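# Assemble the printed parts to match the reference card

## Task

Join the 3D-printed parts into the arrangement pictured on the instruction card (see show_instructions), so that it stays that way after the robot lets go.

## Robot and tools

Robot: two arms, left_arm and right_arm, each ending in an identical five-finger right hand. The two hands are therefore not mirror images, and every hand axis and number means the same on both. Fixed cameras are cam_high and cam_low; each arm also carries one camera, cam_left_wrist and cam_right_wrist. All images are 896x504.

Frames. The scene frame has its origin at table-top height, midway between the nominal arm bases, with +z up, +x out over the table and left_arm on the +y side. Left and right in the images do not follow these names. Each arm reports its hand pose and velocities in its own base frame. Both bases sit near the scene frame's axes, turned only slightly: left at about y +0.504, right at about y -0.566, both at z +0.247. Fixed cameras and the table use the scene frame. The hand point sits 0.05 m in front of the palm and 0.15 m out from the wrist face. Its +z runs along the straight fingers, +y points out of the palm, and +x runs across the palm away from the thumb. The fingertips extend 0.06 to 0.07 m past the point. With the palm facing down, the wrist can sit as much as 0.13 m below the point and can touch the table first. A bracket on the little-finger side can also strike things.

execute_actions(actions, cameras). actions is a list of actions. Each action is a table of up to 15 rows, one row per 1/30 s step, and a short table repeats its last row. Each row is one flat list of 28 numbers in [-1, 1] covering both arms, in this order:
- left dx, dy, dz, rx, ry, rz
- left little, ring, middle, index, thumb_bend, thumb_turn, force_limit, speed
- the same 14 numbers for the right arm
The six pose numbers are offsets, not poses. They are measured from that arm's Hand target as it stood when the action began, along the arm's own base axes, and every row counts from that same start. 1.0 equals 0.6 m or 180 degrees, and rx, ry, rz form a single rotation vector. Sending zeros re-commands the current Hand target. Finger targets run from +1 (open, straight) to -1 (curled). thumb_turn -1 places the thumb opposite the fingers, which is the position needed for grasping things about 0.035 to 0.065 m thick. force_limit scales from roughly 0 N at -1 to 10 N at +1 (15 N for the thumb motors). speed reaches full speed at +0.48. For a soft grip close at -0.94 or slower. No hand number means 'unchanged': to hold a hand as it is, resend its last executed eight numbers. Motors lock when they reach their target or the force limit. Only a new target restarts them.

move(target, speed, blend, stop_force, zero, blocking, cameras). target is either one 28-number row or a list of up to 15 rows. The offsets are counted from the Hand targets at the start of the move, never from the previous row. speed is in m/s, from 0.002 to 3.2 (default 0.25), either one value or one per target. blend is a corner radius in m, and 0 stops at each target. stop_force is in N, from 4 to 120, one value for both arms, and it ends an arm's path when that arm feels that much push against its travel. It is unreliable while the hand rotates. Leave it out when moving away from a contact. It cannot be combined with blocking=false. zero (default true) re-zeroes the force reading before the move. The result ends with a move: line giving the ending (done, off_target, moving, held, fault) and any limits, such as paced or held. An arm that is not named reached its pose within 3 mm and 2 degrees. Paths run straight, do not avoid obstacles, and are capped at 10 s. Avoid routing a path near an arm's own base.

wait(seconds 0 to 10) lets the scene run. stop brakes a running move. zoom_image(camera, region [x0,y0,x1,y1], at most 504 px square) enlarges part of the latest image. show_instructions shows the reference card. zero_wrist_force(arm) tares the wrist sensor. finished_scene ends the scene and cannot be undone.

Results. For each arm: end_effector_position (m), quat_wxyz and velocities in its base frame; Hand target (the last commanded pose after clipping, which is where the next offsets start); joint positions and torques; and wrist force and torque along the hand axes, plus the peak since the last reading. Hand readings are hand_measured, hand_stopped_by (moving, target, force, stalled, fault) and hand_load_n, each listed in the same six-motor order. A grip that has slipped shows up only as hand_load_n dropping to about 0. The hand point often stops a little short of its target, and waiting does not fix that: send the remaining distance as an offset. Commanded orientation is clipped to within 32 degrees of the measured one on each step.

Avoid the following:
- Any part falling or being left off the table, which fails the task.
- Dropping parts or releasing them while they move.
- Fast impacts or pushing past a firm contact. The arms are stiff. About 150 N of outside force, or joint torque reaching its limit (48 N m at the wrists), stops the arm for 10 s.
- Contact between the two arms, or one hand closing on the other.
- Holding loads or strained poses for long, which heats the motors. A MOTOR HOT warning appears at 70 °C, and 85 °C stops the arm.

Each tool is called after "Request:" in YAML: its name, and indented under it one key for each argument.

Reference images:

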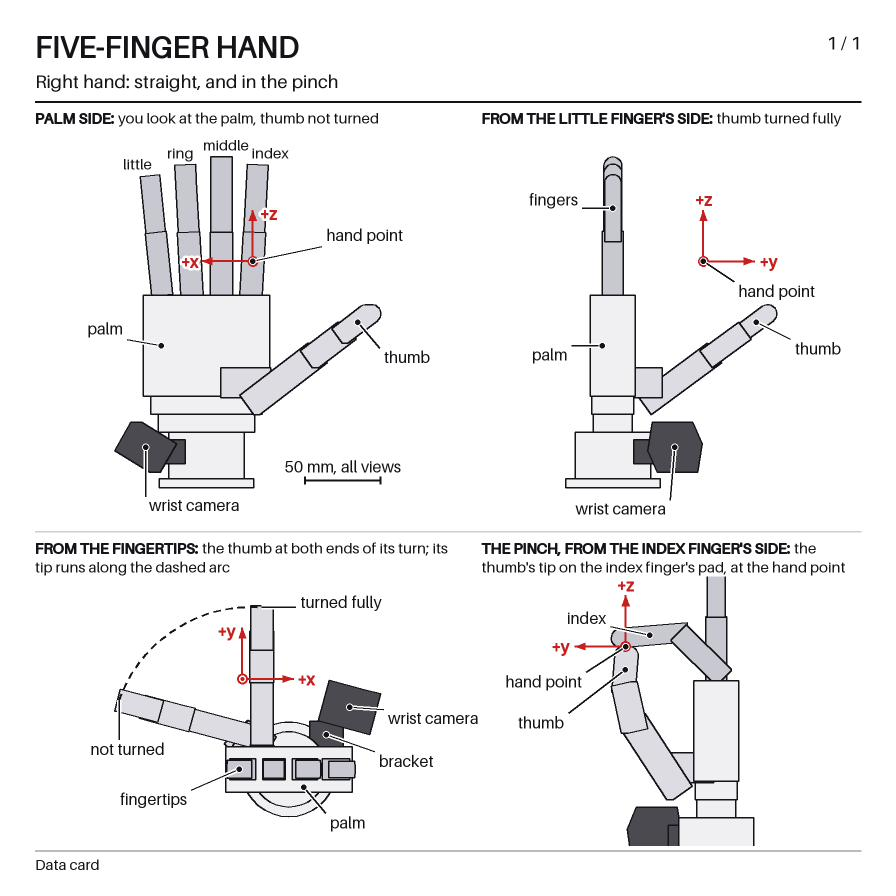

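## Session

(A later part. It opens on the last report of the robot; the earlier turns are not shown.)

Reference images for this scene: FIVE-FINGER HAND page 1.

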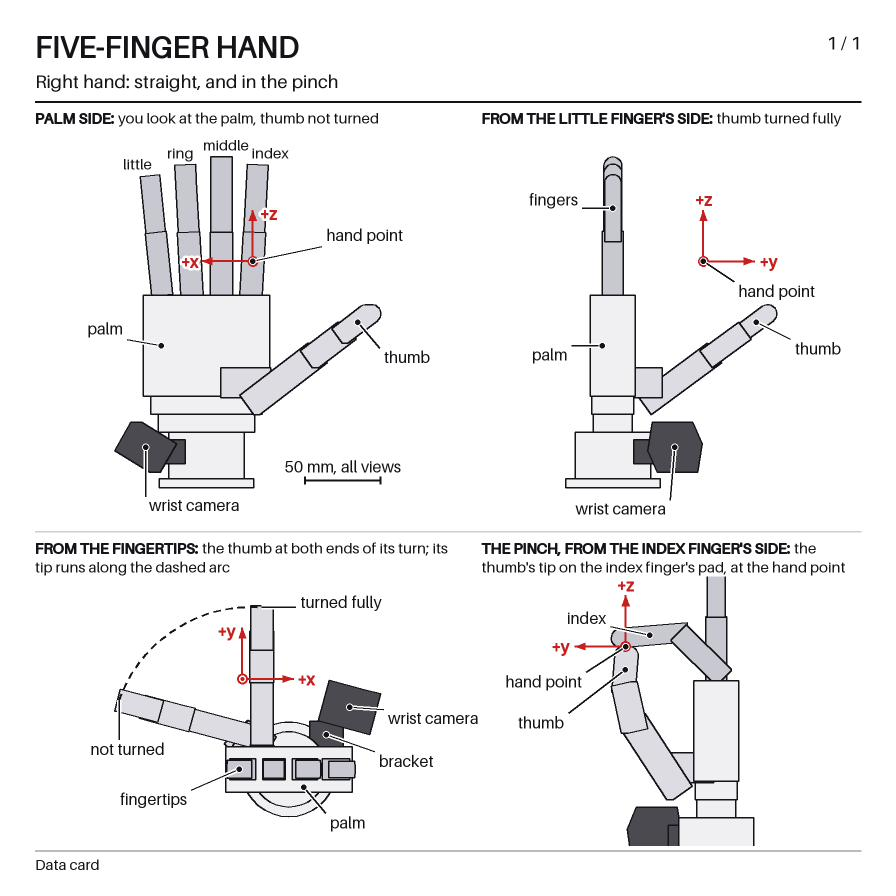

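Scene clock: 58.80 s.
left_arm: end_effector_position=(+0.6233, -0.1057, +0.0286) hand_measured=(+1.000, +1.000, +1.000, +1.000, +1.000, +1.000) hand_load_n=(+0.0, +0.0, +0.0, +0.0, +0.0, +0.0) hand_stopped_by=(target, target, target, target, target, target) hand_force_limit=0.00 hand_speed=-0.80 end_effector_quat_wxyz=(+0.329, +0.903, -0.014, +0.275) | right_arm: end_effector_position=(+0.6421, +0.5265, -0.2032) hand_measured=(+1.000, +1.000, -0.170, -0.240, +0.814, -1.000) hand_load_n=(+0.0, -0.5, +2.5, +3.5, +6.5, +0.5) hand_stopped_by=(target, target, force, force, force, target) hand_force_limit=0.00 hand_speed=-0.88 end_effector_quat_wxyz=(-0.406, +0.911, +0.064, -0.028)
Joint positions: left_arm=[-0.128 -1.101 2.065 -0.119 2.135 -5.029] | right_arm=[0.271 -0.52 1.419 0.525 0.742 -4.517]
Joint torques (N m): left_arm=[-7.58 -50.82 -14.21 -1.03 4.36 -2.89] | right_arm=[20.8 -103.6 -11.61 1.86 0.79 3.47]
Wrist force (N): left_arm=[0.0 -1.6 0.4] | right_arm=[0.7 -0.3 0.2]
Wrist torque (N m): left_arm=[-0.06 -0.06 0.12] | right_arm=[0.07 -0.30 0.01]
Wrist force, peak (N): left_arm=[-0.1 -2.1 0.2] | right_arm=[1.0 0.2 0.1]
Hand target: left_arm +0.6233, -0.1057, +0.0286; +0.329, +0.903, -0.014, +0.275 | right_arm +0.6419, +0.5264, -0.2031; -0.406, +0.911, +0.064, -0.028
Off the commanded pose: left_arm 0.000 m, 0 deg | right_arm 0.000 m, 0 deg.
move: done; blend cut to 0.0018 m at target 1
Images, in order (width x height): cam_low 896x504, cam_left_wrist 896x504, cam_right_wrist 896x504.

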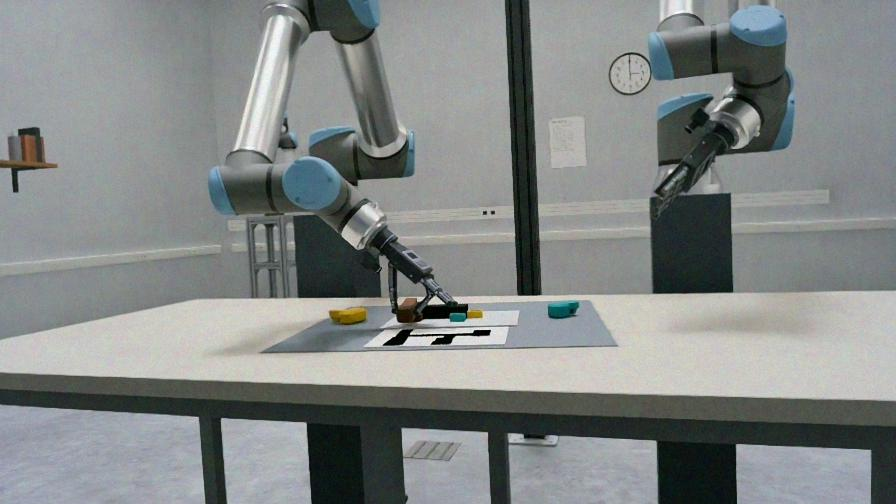

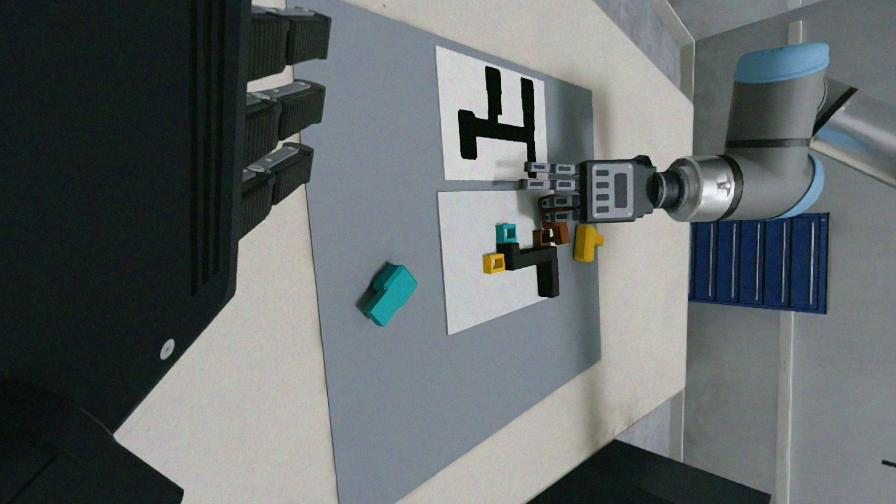

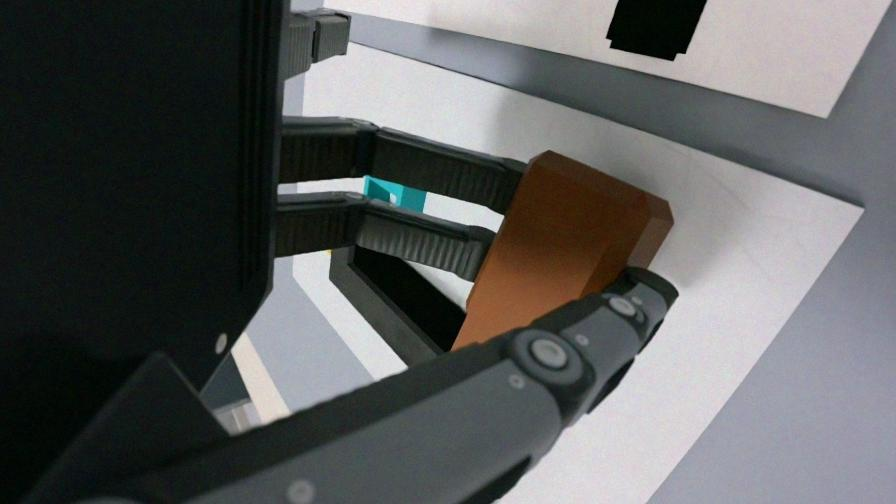

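Request:
move:
  target:
    - [0,0,0,0,0,0,1,1,1,1,1,1,0,-0.8,0.0047,0.009,0,0,0,0,1,1,-0.6,-0.6,0.5,-1,0,-0.88]
    - [0,0,0,0,0,0,1,1,1,1,1,1,0,-0.8,0.0047,0.009,-0.0215,0,0,0,1,1,-0.6,-0.6,0.5,-1,0,-0.88]
  speed: [0.04,0.03]
  stop_force: 5
  cameras: ["cam_low","cam_left_wrist"]

Request:
zoom_image:
  camera: "cam_left_wrist"
  region: [528, 212, 578, 257]

Request:
zoom_image:
  camera: "cam_low"
  region: [385, 275, 435, 325]

Scene clock: 63.30 s.
left_arm: end_effector_position=(+0.6233, -0.1057, +0.0286) hand_measured=(+1.000, +1.000, +1.000, +1.000, +1.000, +1.000) hand_load_n=(+0.0, +0.0, +0.0, +0.0, +0.0, +0.0) hand_stopped_by=(target, target, target, target, target, target) hand_force_limit=0.00 hand_speed=-0.80 end_effector_quat_wxyz=(+0.329, +0.903, -0.014, +0.275) | right_arm: end_effector_position=(+0.6447, +0.5318, -0.2122) hand_measured=(+1.000, +1.000, -0.170, -0.240, +0.814, -1.000) hand_load_n=(+0.0, +0.0, +2.5, +3.5, +6.5, +0.0) hand_stopped_by=(target, target, force, force, force, target) hand_force_limit=0.00 hand_speed=-0.88 end_effector_quat_wxyz=(-0.406, +0.911, +0.064, -0.028)
Joint positions: left_arm=[-0.128 -1.101 2.065 -0.119 2.135 -5.029] | right_arm=[0.277 -0.504 1.403 0.519 0.743 -4.509]
Joint torques (N m): left_arm=[-7.67 -49.83 -13.57 -1.12 4.53 -2.75] | right_arm=[-6.7 -108.11 -12.93 5.67 0.39 -0.92]
Wrist force (N): left_arm=[0.0 -1.8 0.0] | right_arm=[0.6 0.2 0.2]
Wrist torque (N m): left_arm=[-0.06 -0.06 0.12] | right_arm=[0.14 -0.28 0.01]
Wrist force, peak (N): left_arm=[0.1 -2.2 0.4] | right_arm=[-2.1 -4.5 -3.4]
Hand target: left_arm +0.6233, -0.1057, +0.0286; +0.329, +0.903, -0.014, +0.275 | right_arm +0.6447, +0.5317, -0.2122; -0.406, +0.911, +0.064, -0.028 (not the last commanded pose)
Off the commanded pose: left_arm 0.000 m, 0 deg | right_arm 0.004 m, 0 deg.
move: contact (right_arm); path passed 1 of 2 targets
Images, in order (width x height): cam_low 896x504, cam_left_wrist 896x504.

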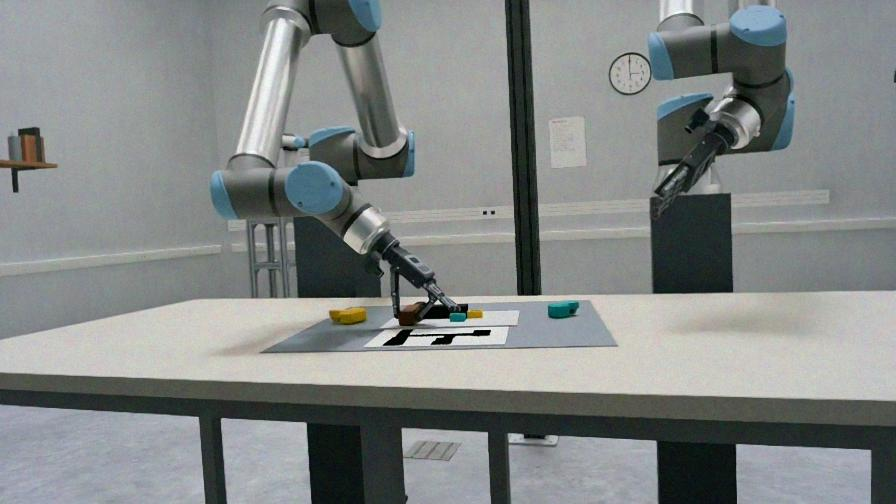

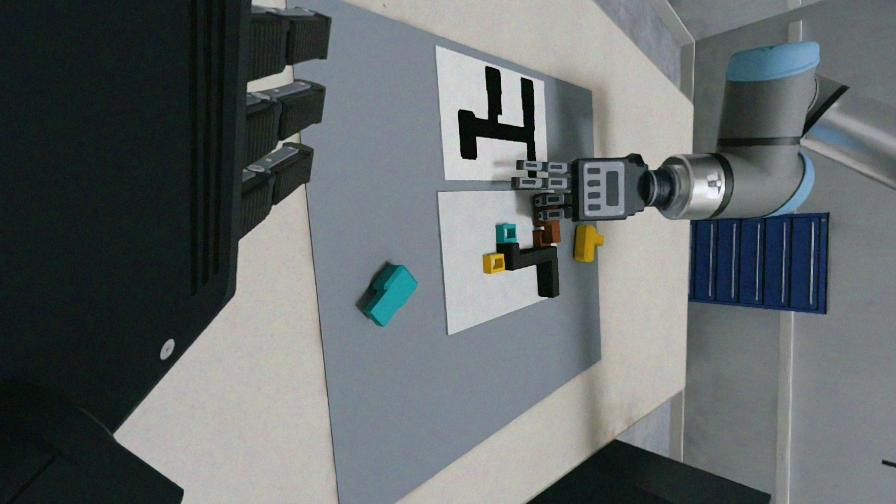

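Scaled by 10.080.

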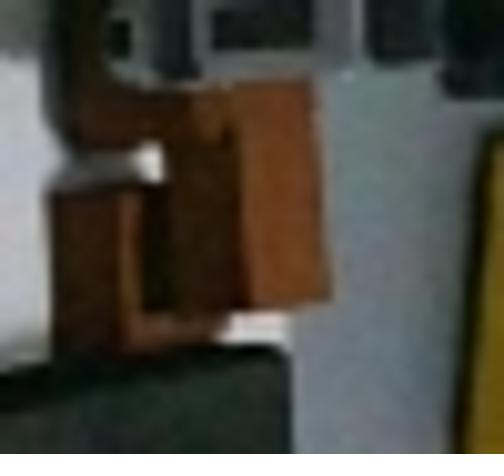

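Scaled by 10.080.

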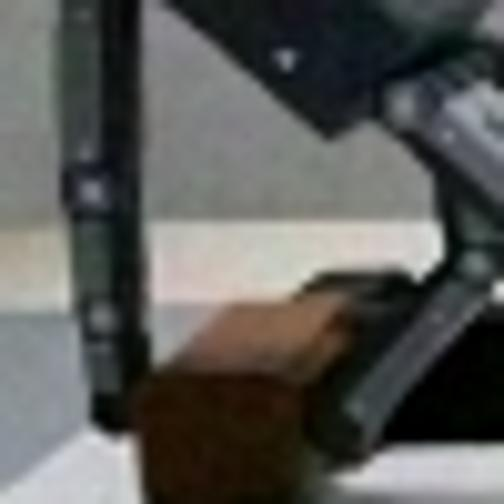

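Request:
move:
  target: [0,0,0,0,0,0,1,1,1,1,1,1,0,-0.8,0,0,-0.0068,0,0,0,1,1,-0.6,-0.6,0.5,-1,0,-0.88]
  speed: 0.03
  stop_force: 12
  cameras: ["cam_low","cam_left_wrist","cam_right_wrist"]

Request:
zoom_image:
  camera: "cam_left_wrist"
  region: [528, 212, 578, 257]

Request:
zoom_image:
  camera: "cam_low"
  region: [385, 275, 435, 325]

Scene clock: 65.10 s.
left_arm: end_effector_position=(+0.6233, -0.1057, +0.0286) hand_measured=(+1.000, +1.000, +1.000, +1.000, +1.000, +1.000) hand_load_n=(+0.0, +0.0, -0.5, +0.0, +0.0, +0.0) hand_stopped_by=(target, target, target, target, target, target) hand_force_limit=0.00 hand_speed=-0.80 end_effector_quat_wxyz=(+0.329, +0.903, -0.014, +0.275) | right_arm: end_effector_position=(+0.6447, +0.5317, -0.2163) hand_measured=(+1.000, +1.000, -0.170, -0.240, +0.814, -1.000) hand_load_n=(+0.0, -0.5, +1.0, +3.5, +6.0, +1.5) hand_stopped_by=(target, target, force, force, force, target) hand_force_limit=0.00 hand_speed=-0.88 end_effector_quat_wxyz=(-0.406, +0.911, +0.064, -0.028)
Joint positions: left_arm=[-0.128 -1.101 2.065 -0.119 2.135 -5.029] | right_arm=[0.277 -0.499 1.401 0.516 0.743 -4.509]
Joint torques (N m): left_arm=[-7.87 -51.09 -13.39 -0.87 4.45 -2.56] | right_arm=[-27.86 -72.05 -26.59 0.24 -1.41 -2.46]
Wrist force (N): left_arm=[0.0 -1.6 0.0] | right_arm=[-1.1 -6.8 -3.2]
Wrist torque (N m): left_arm=[-0.03 -0.06 0.13] | right_arm=[0.09 -0.17 0.02]
Wrist force, peak (N): left_arm=[0.2 -2.0 0.5] | right_arm=[-0.7 -7.4 -3.9]
Hand target: left_arm +0.6233, -0.1057, +0.0286; +0.329, +0.903, -0.014, +0.275 | right_arm +0.6447, +0.5317, -0.2163; -0.406, +0.911, +0.064, -0.028
Off the commanded pose: left_arm 0.000 m, 0 deg | right_arm 0.000 m, 0 deg.
move: done
Images, in order (width x height): cam_low 896x504, cam_left_wrist 896x504, cam_right_wrist 896x504.

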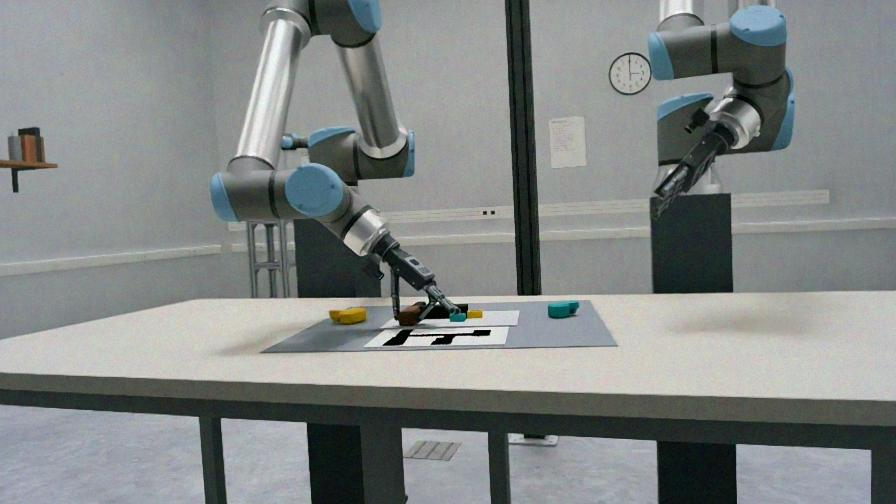

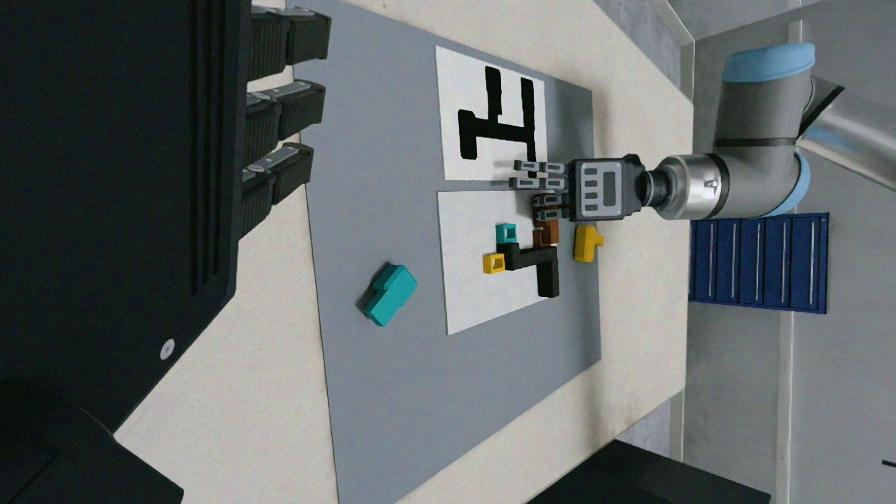

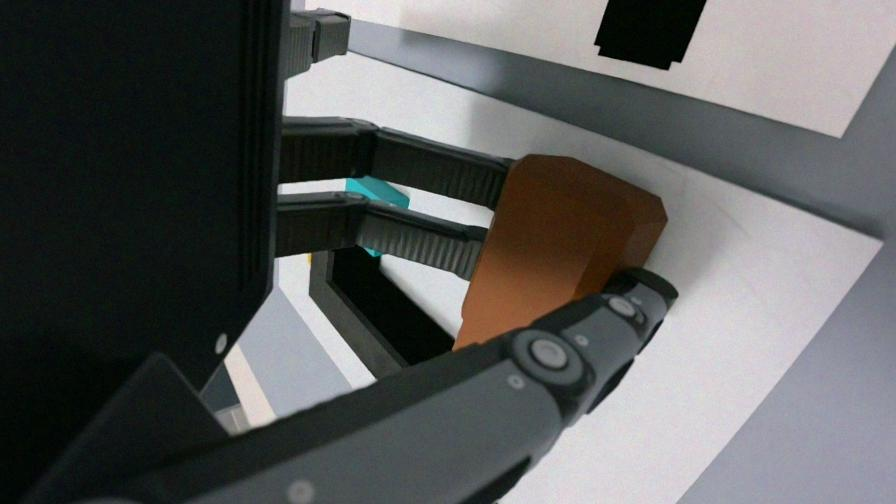

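Scaled by 10.080.

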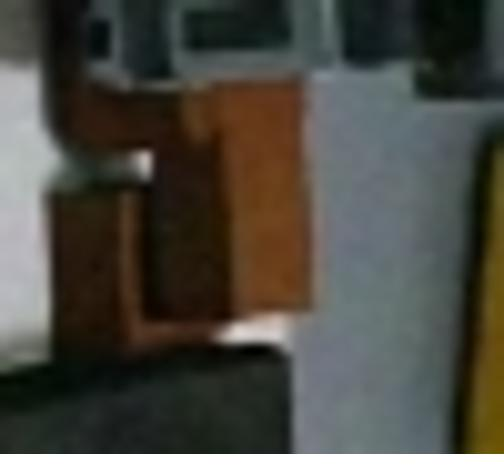

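Scaled by 10.080.

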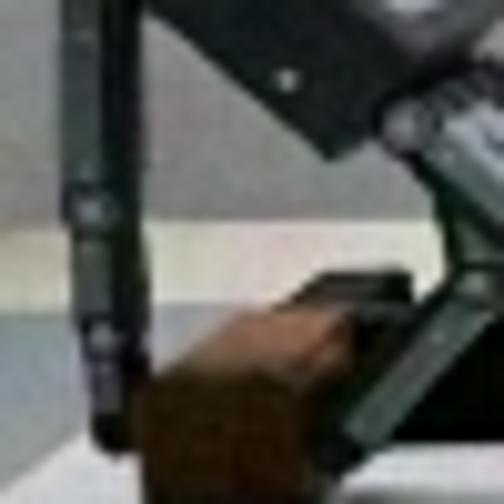

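Request:
zoom_image:
  camera: "cam_low"
  region: [380, 285, 440, 335]

Request:
zoom_image:
  camera: "cam_right_wrist"
  region: [400, 130, 720, 370]

Scaled by 8.400.

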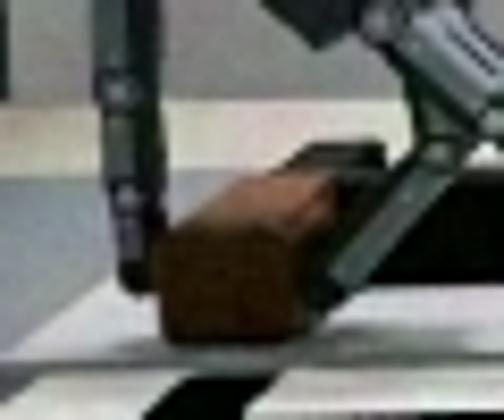

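Scaled by 1.575.

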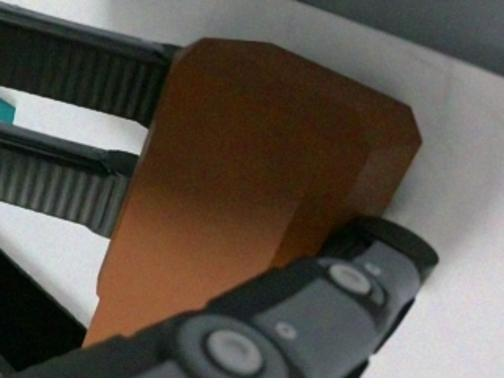

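Request:
move:
  target: [0,0,0,0,0,0,1,1,1,1,1,1,0,-0.8,0,0,0,0,0,0,1,1,0.15,0.15,1,-1,0,-0.6]
  cameras: ["cam_low","cam_left_wrist","cam_right_wrist"]

Request:
zoom_image:
  camera: "cam_left_wrist"
  region: [528, 212, 578, 257]

Request:
zoom_image:
  camera: "cam_low"
  region: [380, 285, 440, 335]

Request:
zoom_image:
  camera: "cam_right_wrist"
  region: [400, 130, 720, 370]

Scene clock: 66.57 s.
left_arm: end_effector_position=(+0.6233, -0.1057, +0.0286) hand_measured=(+1.000, +1.000, +1.000, +1.000, +1.000, +1.000) hand_load_n=(+0.0, +0.5, +0.0, +0.0, +0.0, +0.0) hand_stopped_by=(target, target, target, target, target, target) hand_force_limit=0.00 hand_speed=-0.80 end_effector_quat_wxyz=(+0.329, +0.903, -0.014, +0.275) | right_arm: end_effector_position=(+0.6447, +0.5317, -0.2163) hand_measured=(+1.000, +1.000, +0.080, +0.150, +1.000, -1.000) hand_load_n=(+0.0, +0.0, -16.5, +0.0, +0.0, +0.0) hand_stopped_by=(target, target, stalled, target, target, target) hand_force_limit=0.00 hand_speed=-0.60 end_effector_quat_wxyz=(-0.406, +0.911, +0.064, -0.028)
Joint positions: left_arm=[-0.128 -1.101 2.065 -0.119 2.135 -5.029] | right_arm=[0.277 -0.499 1.401 0.516 0.743 -4.509]
Joint torques (N m): left_arm=[-7.37 -52.34 -13.97 -0.79 4.71 -2.51] | right_arm=[-11.54 -89.55 -23.89 3.83 -1.14 -2.31]
Wrist force (N): left_arm=[0.1 -1.9 0.4] | right_arm=[-0.2 -2.7 -12.8]
Wrist torque (N m): left_arm=[-0.10 -0.08 0.12] | right_arm=[0.20 -0.06 -0.01]
Wrist force, peak (N): left_arm=[0.1 -2.1 0.2] | right_arm=[-0.8 -2.6 -13.7]
Hand target: left_arm +0.6233, -0.1057, +0.0286; +0.329, +0.903, -0.014, +0.275 | right_arm +0.6447, +0.5317, -0.2163; -0.406, +0.911, +0.064, -0.028
Off the commanded pose: left_arm 0.000 m, 0 deg | right_arm 0.000 m, 0 deg.
move: done
Images, in order (width x height): cam_low 896x504, cam_left_wrist 896x504, cam_right_wrist 896x504.

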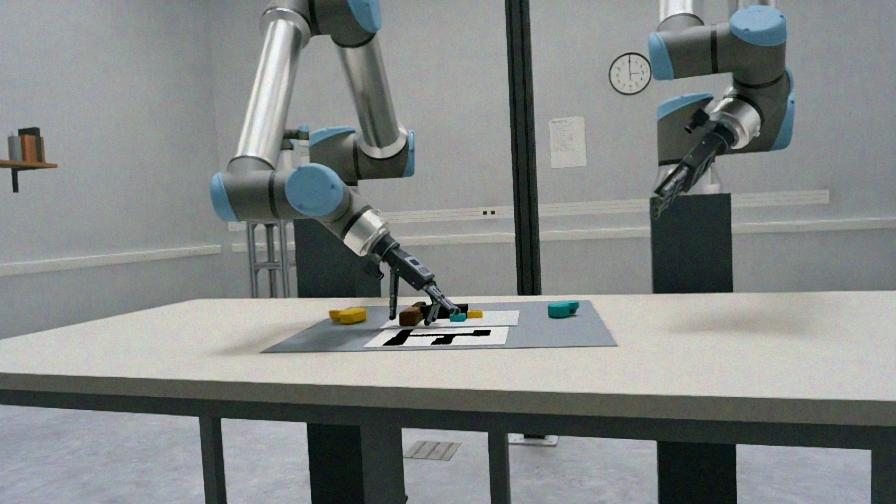

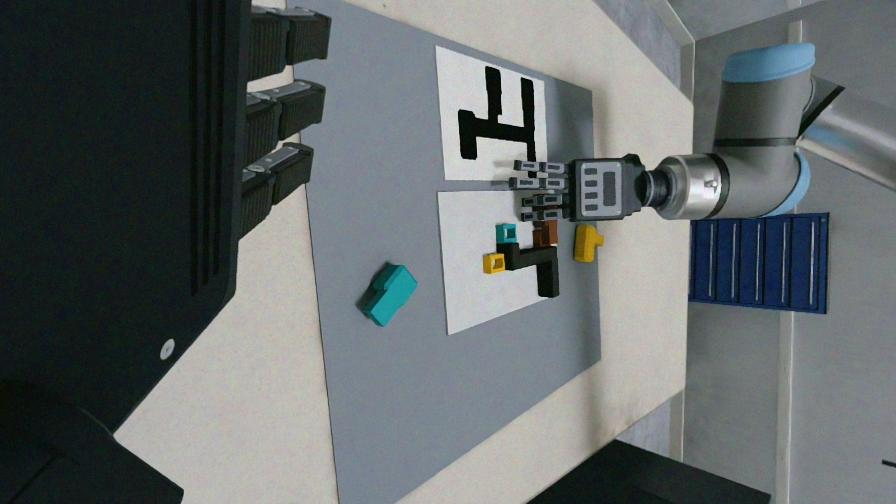

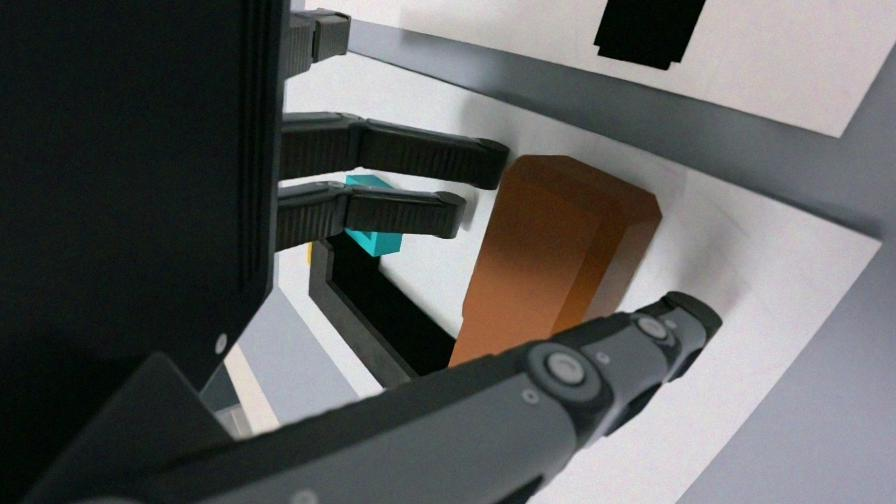

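Scaled by 10.080.

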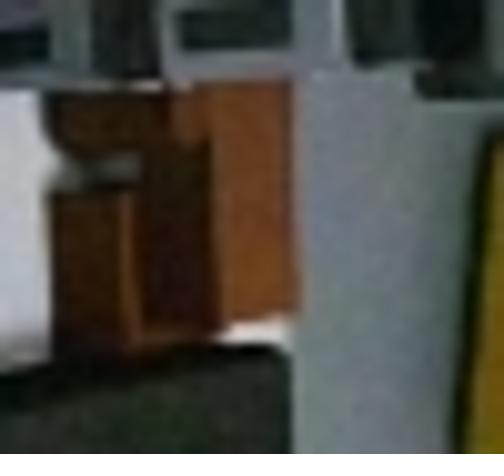

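Scaled by 8.400.

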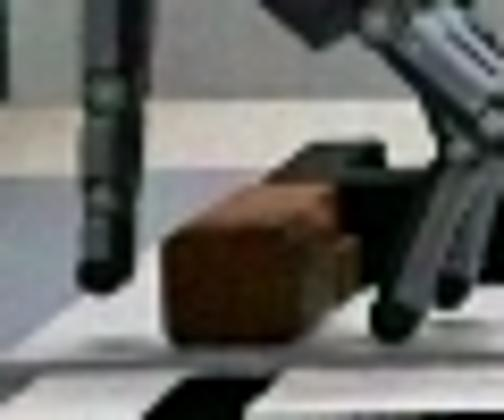

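Scaled by 1.575.

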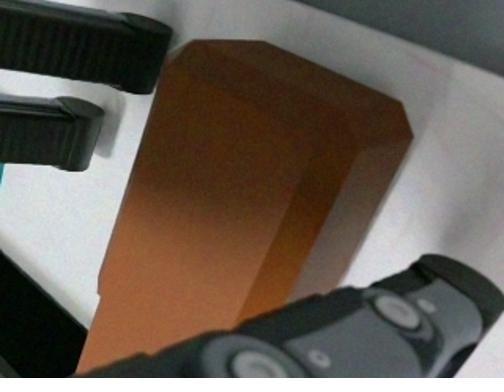

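Request:
zoom_image:
  camera: "cam_left_wrist"
  region: [555, 205, 625, 275]

Request:
move:
  target: [0,0,0,0,0,0,1,1,1,1,1,1,0,-0.8,0,0,0.1,0,0,0,1,1,0.3,0.3,1,-1,0,-0.2]
  speed: 0.15
  cameras: ["cam_low","cam_left_wrist","cam_right_wrist","cam_high"]

Request:
zoom_image:
  camera: "cam_left_wrist"
  region: [480, 200, 620, 310]

Request:
zoom_image:
  camera: "cam_right_wrist"
  region: [340, 100, 740, 400]

Scaled by 7.200.

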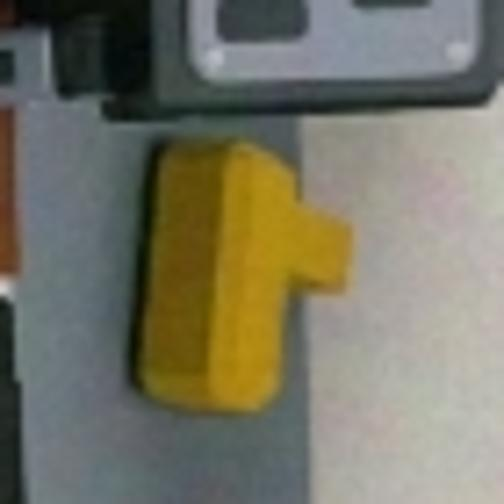

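Scene clock: 68.23 s.
left_arm: end_effector_position=(+0.6233, -0.1057, +0.0286) hand_measured=(+1.000, +1.000, +1.000, +1.000, +1.000, +1.000) hand_load_n=(+0.0, +0.0, +0.0, +0.0, +0.0, +0.0) hand_stopped_by=(target, target, target, target, target, target) hand_force_limit=0.00 hand_speed=-0.80 end_effector_quat_wxyz=(+0.329, +0.903, -0.014, +0.275) | right_arm: end_effector_position=(+0.6446, +0.5319, -0.1567) hand_measured=(+1.000, +1.000, +0.300, +0.300, +1.000, -1.000) hand_load_n=(+0.0, +0.0, +0.0, +0.0, +0.0, +0.0) hand_stopped_by=(target, target, target, target, target, target) hand_force_limit=0.00 hand_speed=-0.20 end_effector_quat_wxyz=(-0.406, +0.911, +0.064, -0.028)
Joint positions: left_arm=[-0.128 -1.101 2.065 -0.119 2.135 -5.029] | right_arm=[0.277 -0.575 1.423 0.57 0.743 -4.509]
Joint torques (N m): left_arm=[-7.91 -49.84 -13.97 -0.81 4.23 -2.66] | right_arm=[-18.6 -105.75 -14.72 5.26 -1.21 -3.55]
Wrist force (N): left_arm=[-0.1 -1.7 0.2] | right_arm=[0.5 -0.5 0.0]
Wrist torque (N m): left_arm=[-0.06 -0.05 0.12] | right_arm=[0.05 -0.27 0.01]
Wrist force, peak (N): left_arm=[-0.2 -2.0 0.1] | right_arm=[-0.8 -2.9 -12.8]
Hand target: left_arm +0.6233, -0.1057, +0.0286; +0.329, +0.903, -0.014, +0.275 | right_arm +0.6447, +0.5317, -0.1563; -0.406, +0.911, +0.064, -0.028
Off the commanded pose: left_arm 0.000 m, 0 deg | right_arm 0.000 m, 0 deg.
move: done

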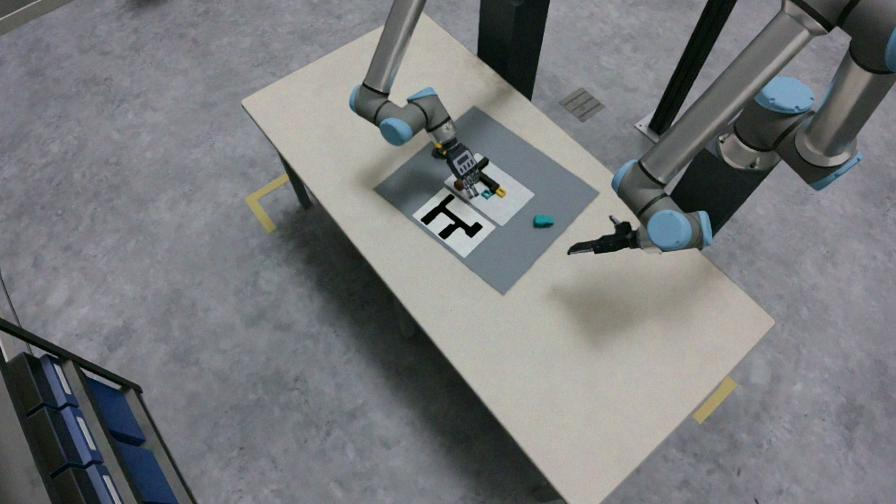

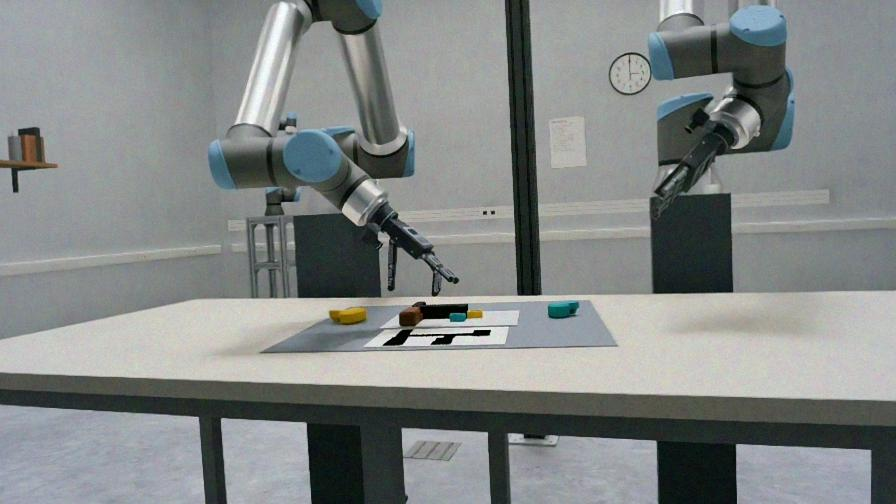

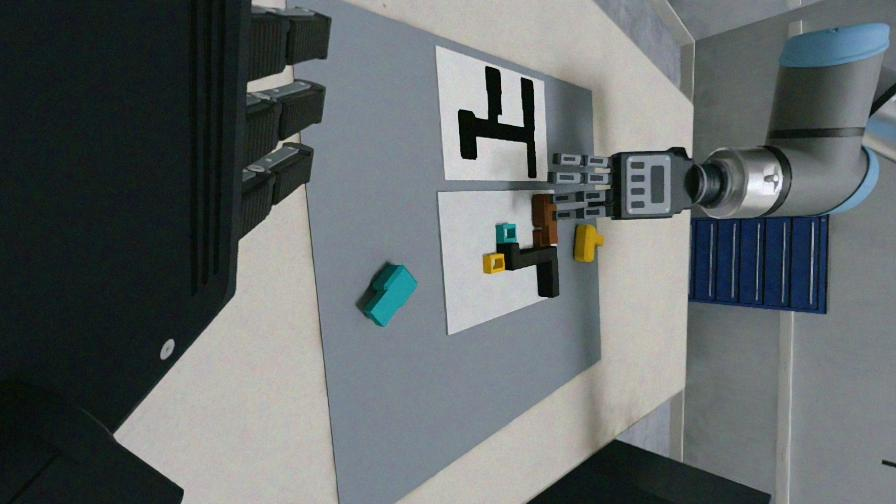

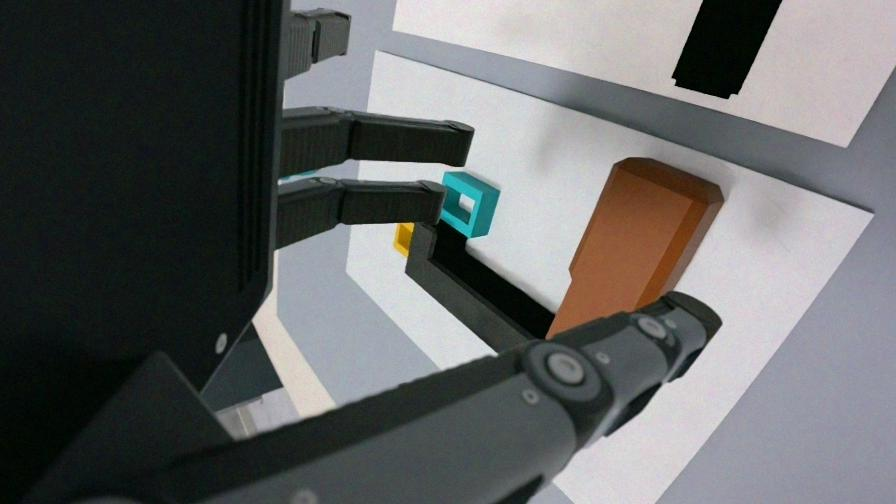

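Scaled by 3.600.

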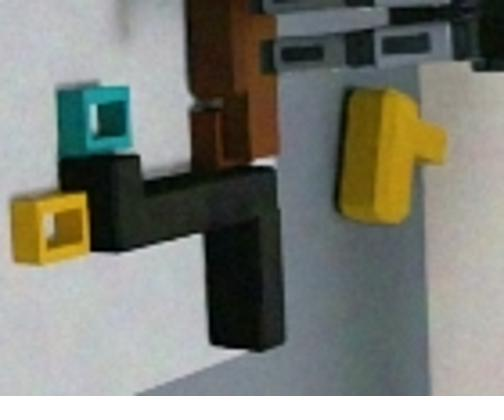

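Scaled by 1.260.

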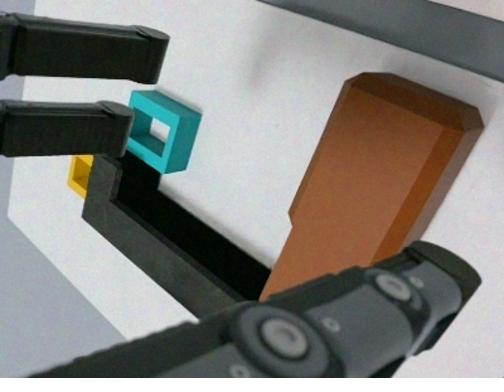

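Request:
move:
  target: [0,0,0,0,0,0,1,1,1,1,1,1,0,-0.8,-0.0828,-0.2428,0.0333,0,0,-0.1167,1,1,0.3,0.3,1,-1,0,-0.2]
  speed: 0.3
  cameras: ["cam_low","cam_left_wrist","cam_right_wrist"]

Request:
zoom_image:
  camera: "cam_right_wrist"
  region: [420, 60, 896, 420]

Request:
zoom_image:
  camera: "cam_left_wrist"
  region: [480, 190, 640, 310]

Scene clock: 73.43 s.
left_arm: end_effector_position=(+0.6233, -0.1057, +0.0286) hand_measured=(+1.000, +1.000, +1.000, +1.000, +1.000, +1.000) hand_load_n=(+0.0, +0.0, +0.0, +0.0, +0.0, +0.0) hand_stopped_by=(target, target, target, target, target, target) hand_force_limit=0.00 hand_speed=-0.80 end_effector_quat_wxyz=(+0.329, +0.903, -0.014, +0.275) | right_arm: end_effector_position=(+0.5950, +0.3862, -0.1363) hand_measured=(+1.000, +1.000, +0.300, +0.300, +1.000, -1.000) hand_load_n=(+0.0, +0.0, -0.5, +0.0, +0.0, +0.0) hand_stopped_by=(target, target, target, target, target, target) hand_force_limit=0.00 hand_speed=-0.20 end_effector_quat_wxyz=(-0.404, +0.908, -0.103, +0.047) end_effector_velocity=(-0.002, -0.001, +0.000) end_effector_angular_velocity=(+0.000, +0.002, -0.004)
Joint positions: left_arm=[-0.128 -1.101 2.065 -0.119 2.135 -5.029] | right_arm=[0.085 -0.795 1.833 0.203 0.785 -4.264]
Joint velocities: left_arm=[within noise] | right_arm=[-0.002 -0.002 0.005 -0.004 0 0.004]
Joint torques (N m): left_arm=[-8.4 -50.79 -13.64 -0.67 4.33 -2.59] | right_arm=[-24.1 -88.51 -5.81 1.34 1.16 4.66]
Wrist force (N): left_arm=[0.2 -1.7 0.5] | right_arm=[0.6 -0.3 0.4]
Wrist torque (N m): left_arm=[-0.08 -0.09 0.13] | right_arm=[0.04 -0.29 0.01]
Wrist force, peak (N): left_arm=[0.2 -2.2 0.3] | right_arm=[1.5 -0.7 0.7]
Hand target: left_arm +0.6233, -0.1057, +0.0286; +0.329, +0.903, -0.014, +0.275 | right_arm +0.5950, +0.3861, -0.1363; -0.404, +0.908, -0.103, +0.047
Off the commanded pose: left_arm 0.000 m, 0 deg | right_arm 0.000 m, 0 deg.
move: done
Images, in order (width x height): cam_low 896x504, cam_left_wrist 896x504, cam_right_wrist 896x504.

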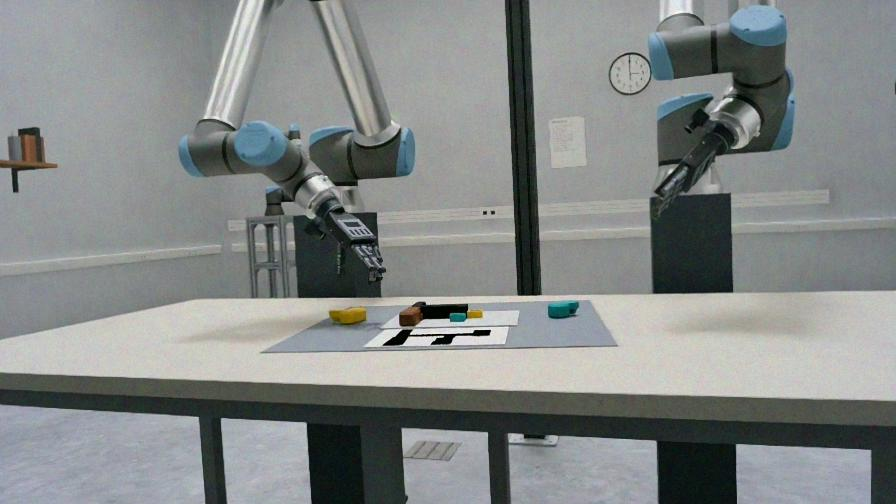

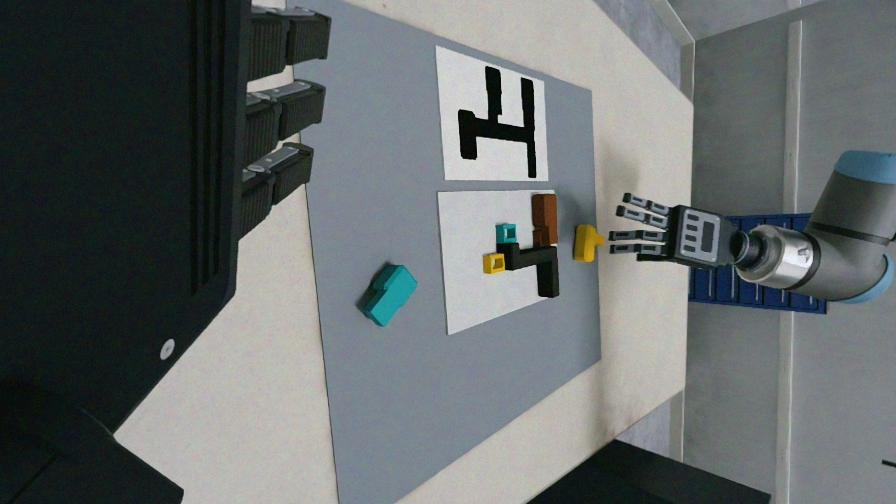

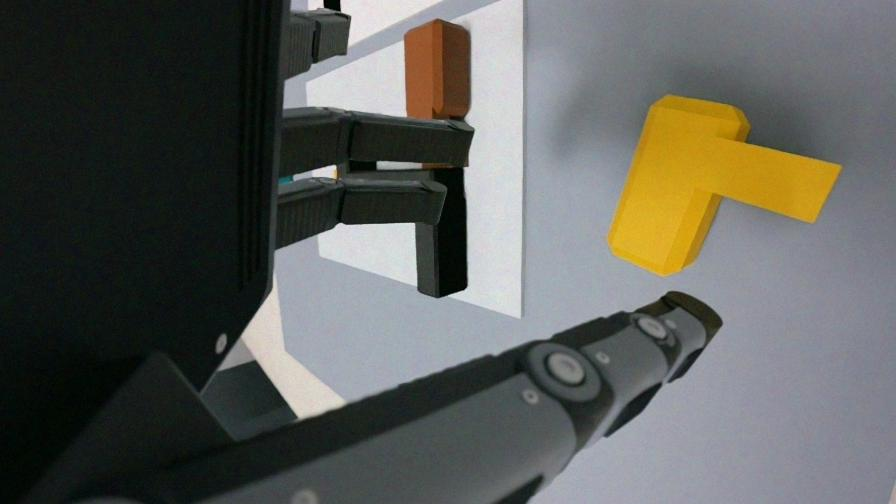

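Scaled by 1.059.

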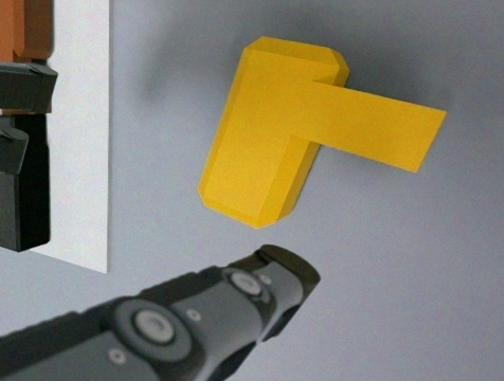

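Scaled by 3.150.

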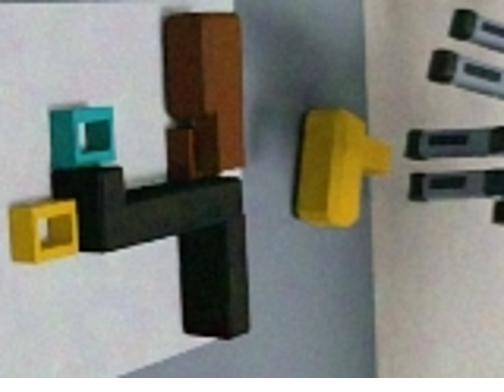

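Request:
move:
  target:
    - [0,0,0,0,0,0,1,1,1,1,1,1,0,-0.8,0.0053,-0.0047,-0.1328,0,0,0.0239,1,1,0,0,1,-1,0,-0.2]
    - [0,0,0,0,0,0,1,1,1,1,1,1,0,-0.8,0.0053,-0.0047,-0.1328,0,0,0.0239,1,1,-0.13,-0.2,1,-1,0,-0.4]
  speed: 0.15
  cameras: ["cam_left_wrist","cam_right_wrist"]

Request:
zoom_image:
  camera: "cam_right_wrist"
  region: [420, 60, 896, 420]

Scene clock: 77.47 s.
left_arm: end_effector_position=(+0.6233, -0.1057, +0.0286) hand_measured=(+1.000, +1.000, +1.000, +1.000, +1.000, +1.000) hand_load_n=(+0.0, +0.0, +0.0, +0.0, +0.0, +0.0) hand_stopped_by=(target, target, target, target, target, target) hand_force_limit=0.00 hand_speed=-0.80 end_effector_quat_wxyz=(+0.329, +0.903, -0.014, +0.275) | right_arm: end_effector_position=(+0.5982, +0.3832, -0.2160) hand_measured=(+1.000, +1.000, -0.130, -0.200, +1.000, -1.000) hand_load_n=(+0.0, +0.0, +0.5, +0.0, +0.0, +0.0) hand_stopped_by=(target, target, target, target, target, target) hand_force_limit=0.00 hand_speed=-0.40 end_effector_quat_wxyz=(-0.406, +0.911, -0.069, +0.032)
Joint positions: left_arm=[-0.128 -1.101 2.065 -0.119 2.135 -5.029] | right_arm=[0.078 -0.651 1.772 0.2 0.762 -4.375]
Joint torques (N m): left_arm=[-8.57 -51.9 -14.29 -0.6 4.33 -2.42] | right_arm=[-24.13 -61.85 -19.86 5.27 -3.41 -3.39]
Wrist force (N): left_arm=[0.4 -1.8 -0.2] | right_arm=[0.6 0.2 -0.2]
Wrist torque (N m): left_arm=[-0.04 -0.11 0.14] | right_arm=[0.17 -0.28 0.21]
Wrist force, peak (N): left_arm=[0.2 -2.2 0.1] | right_arm=[0.9 1.0 0.5]
Hand target: left_arm +0.6233, -0.1057, +0.0286; +0.329, +0.903, -0.014, +0.275 | right_arm +0.5982, +0.3832, -0.2160; -0.406, +0.911, -0.069, +0.032
Off the commanded pose: left_arm 0.000 m, 0 deg | right_arm 0.000 m, 0 deg.
move: done
Images, in order (width x height): cam_left_wrist 896x504, cam_right_wrist 896x504.

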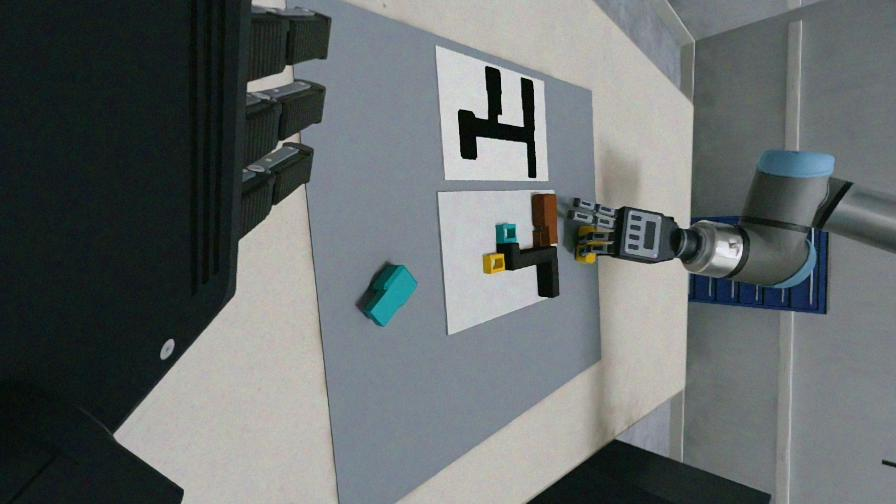

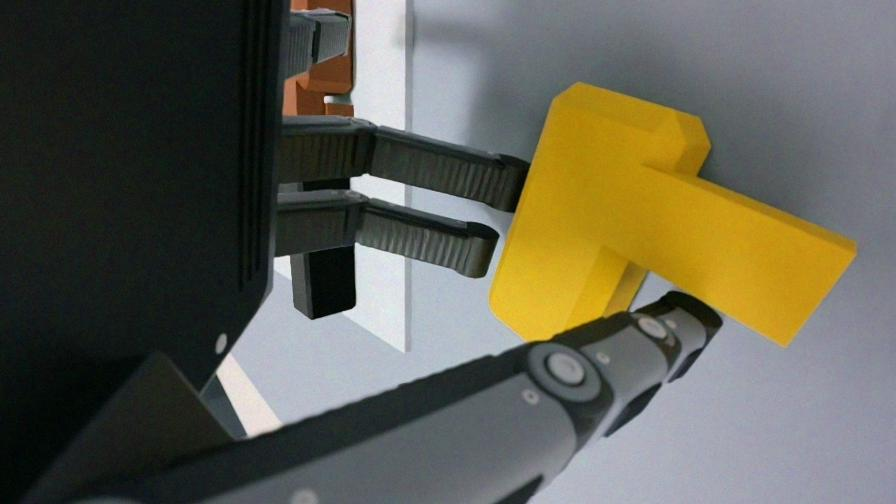

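Scaled by 1.059.

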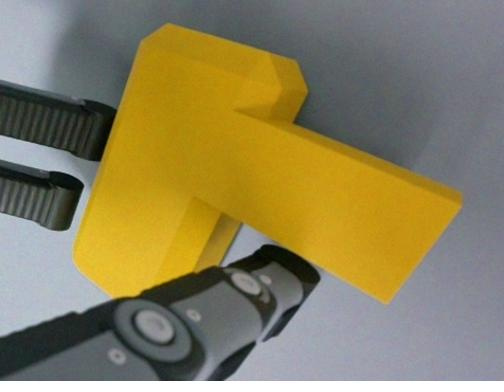

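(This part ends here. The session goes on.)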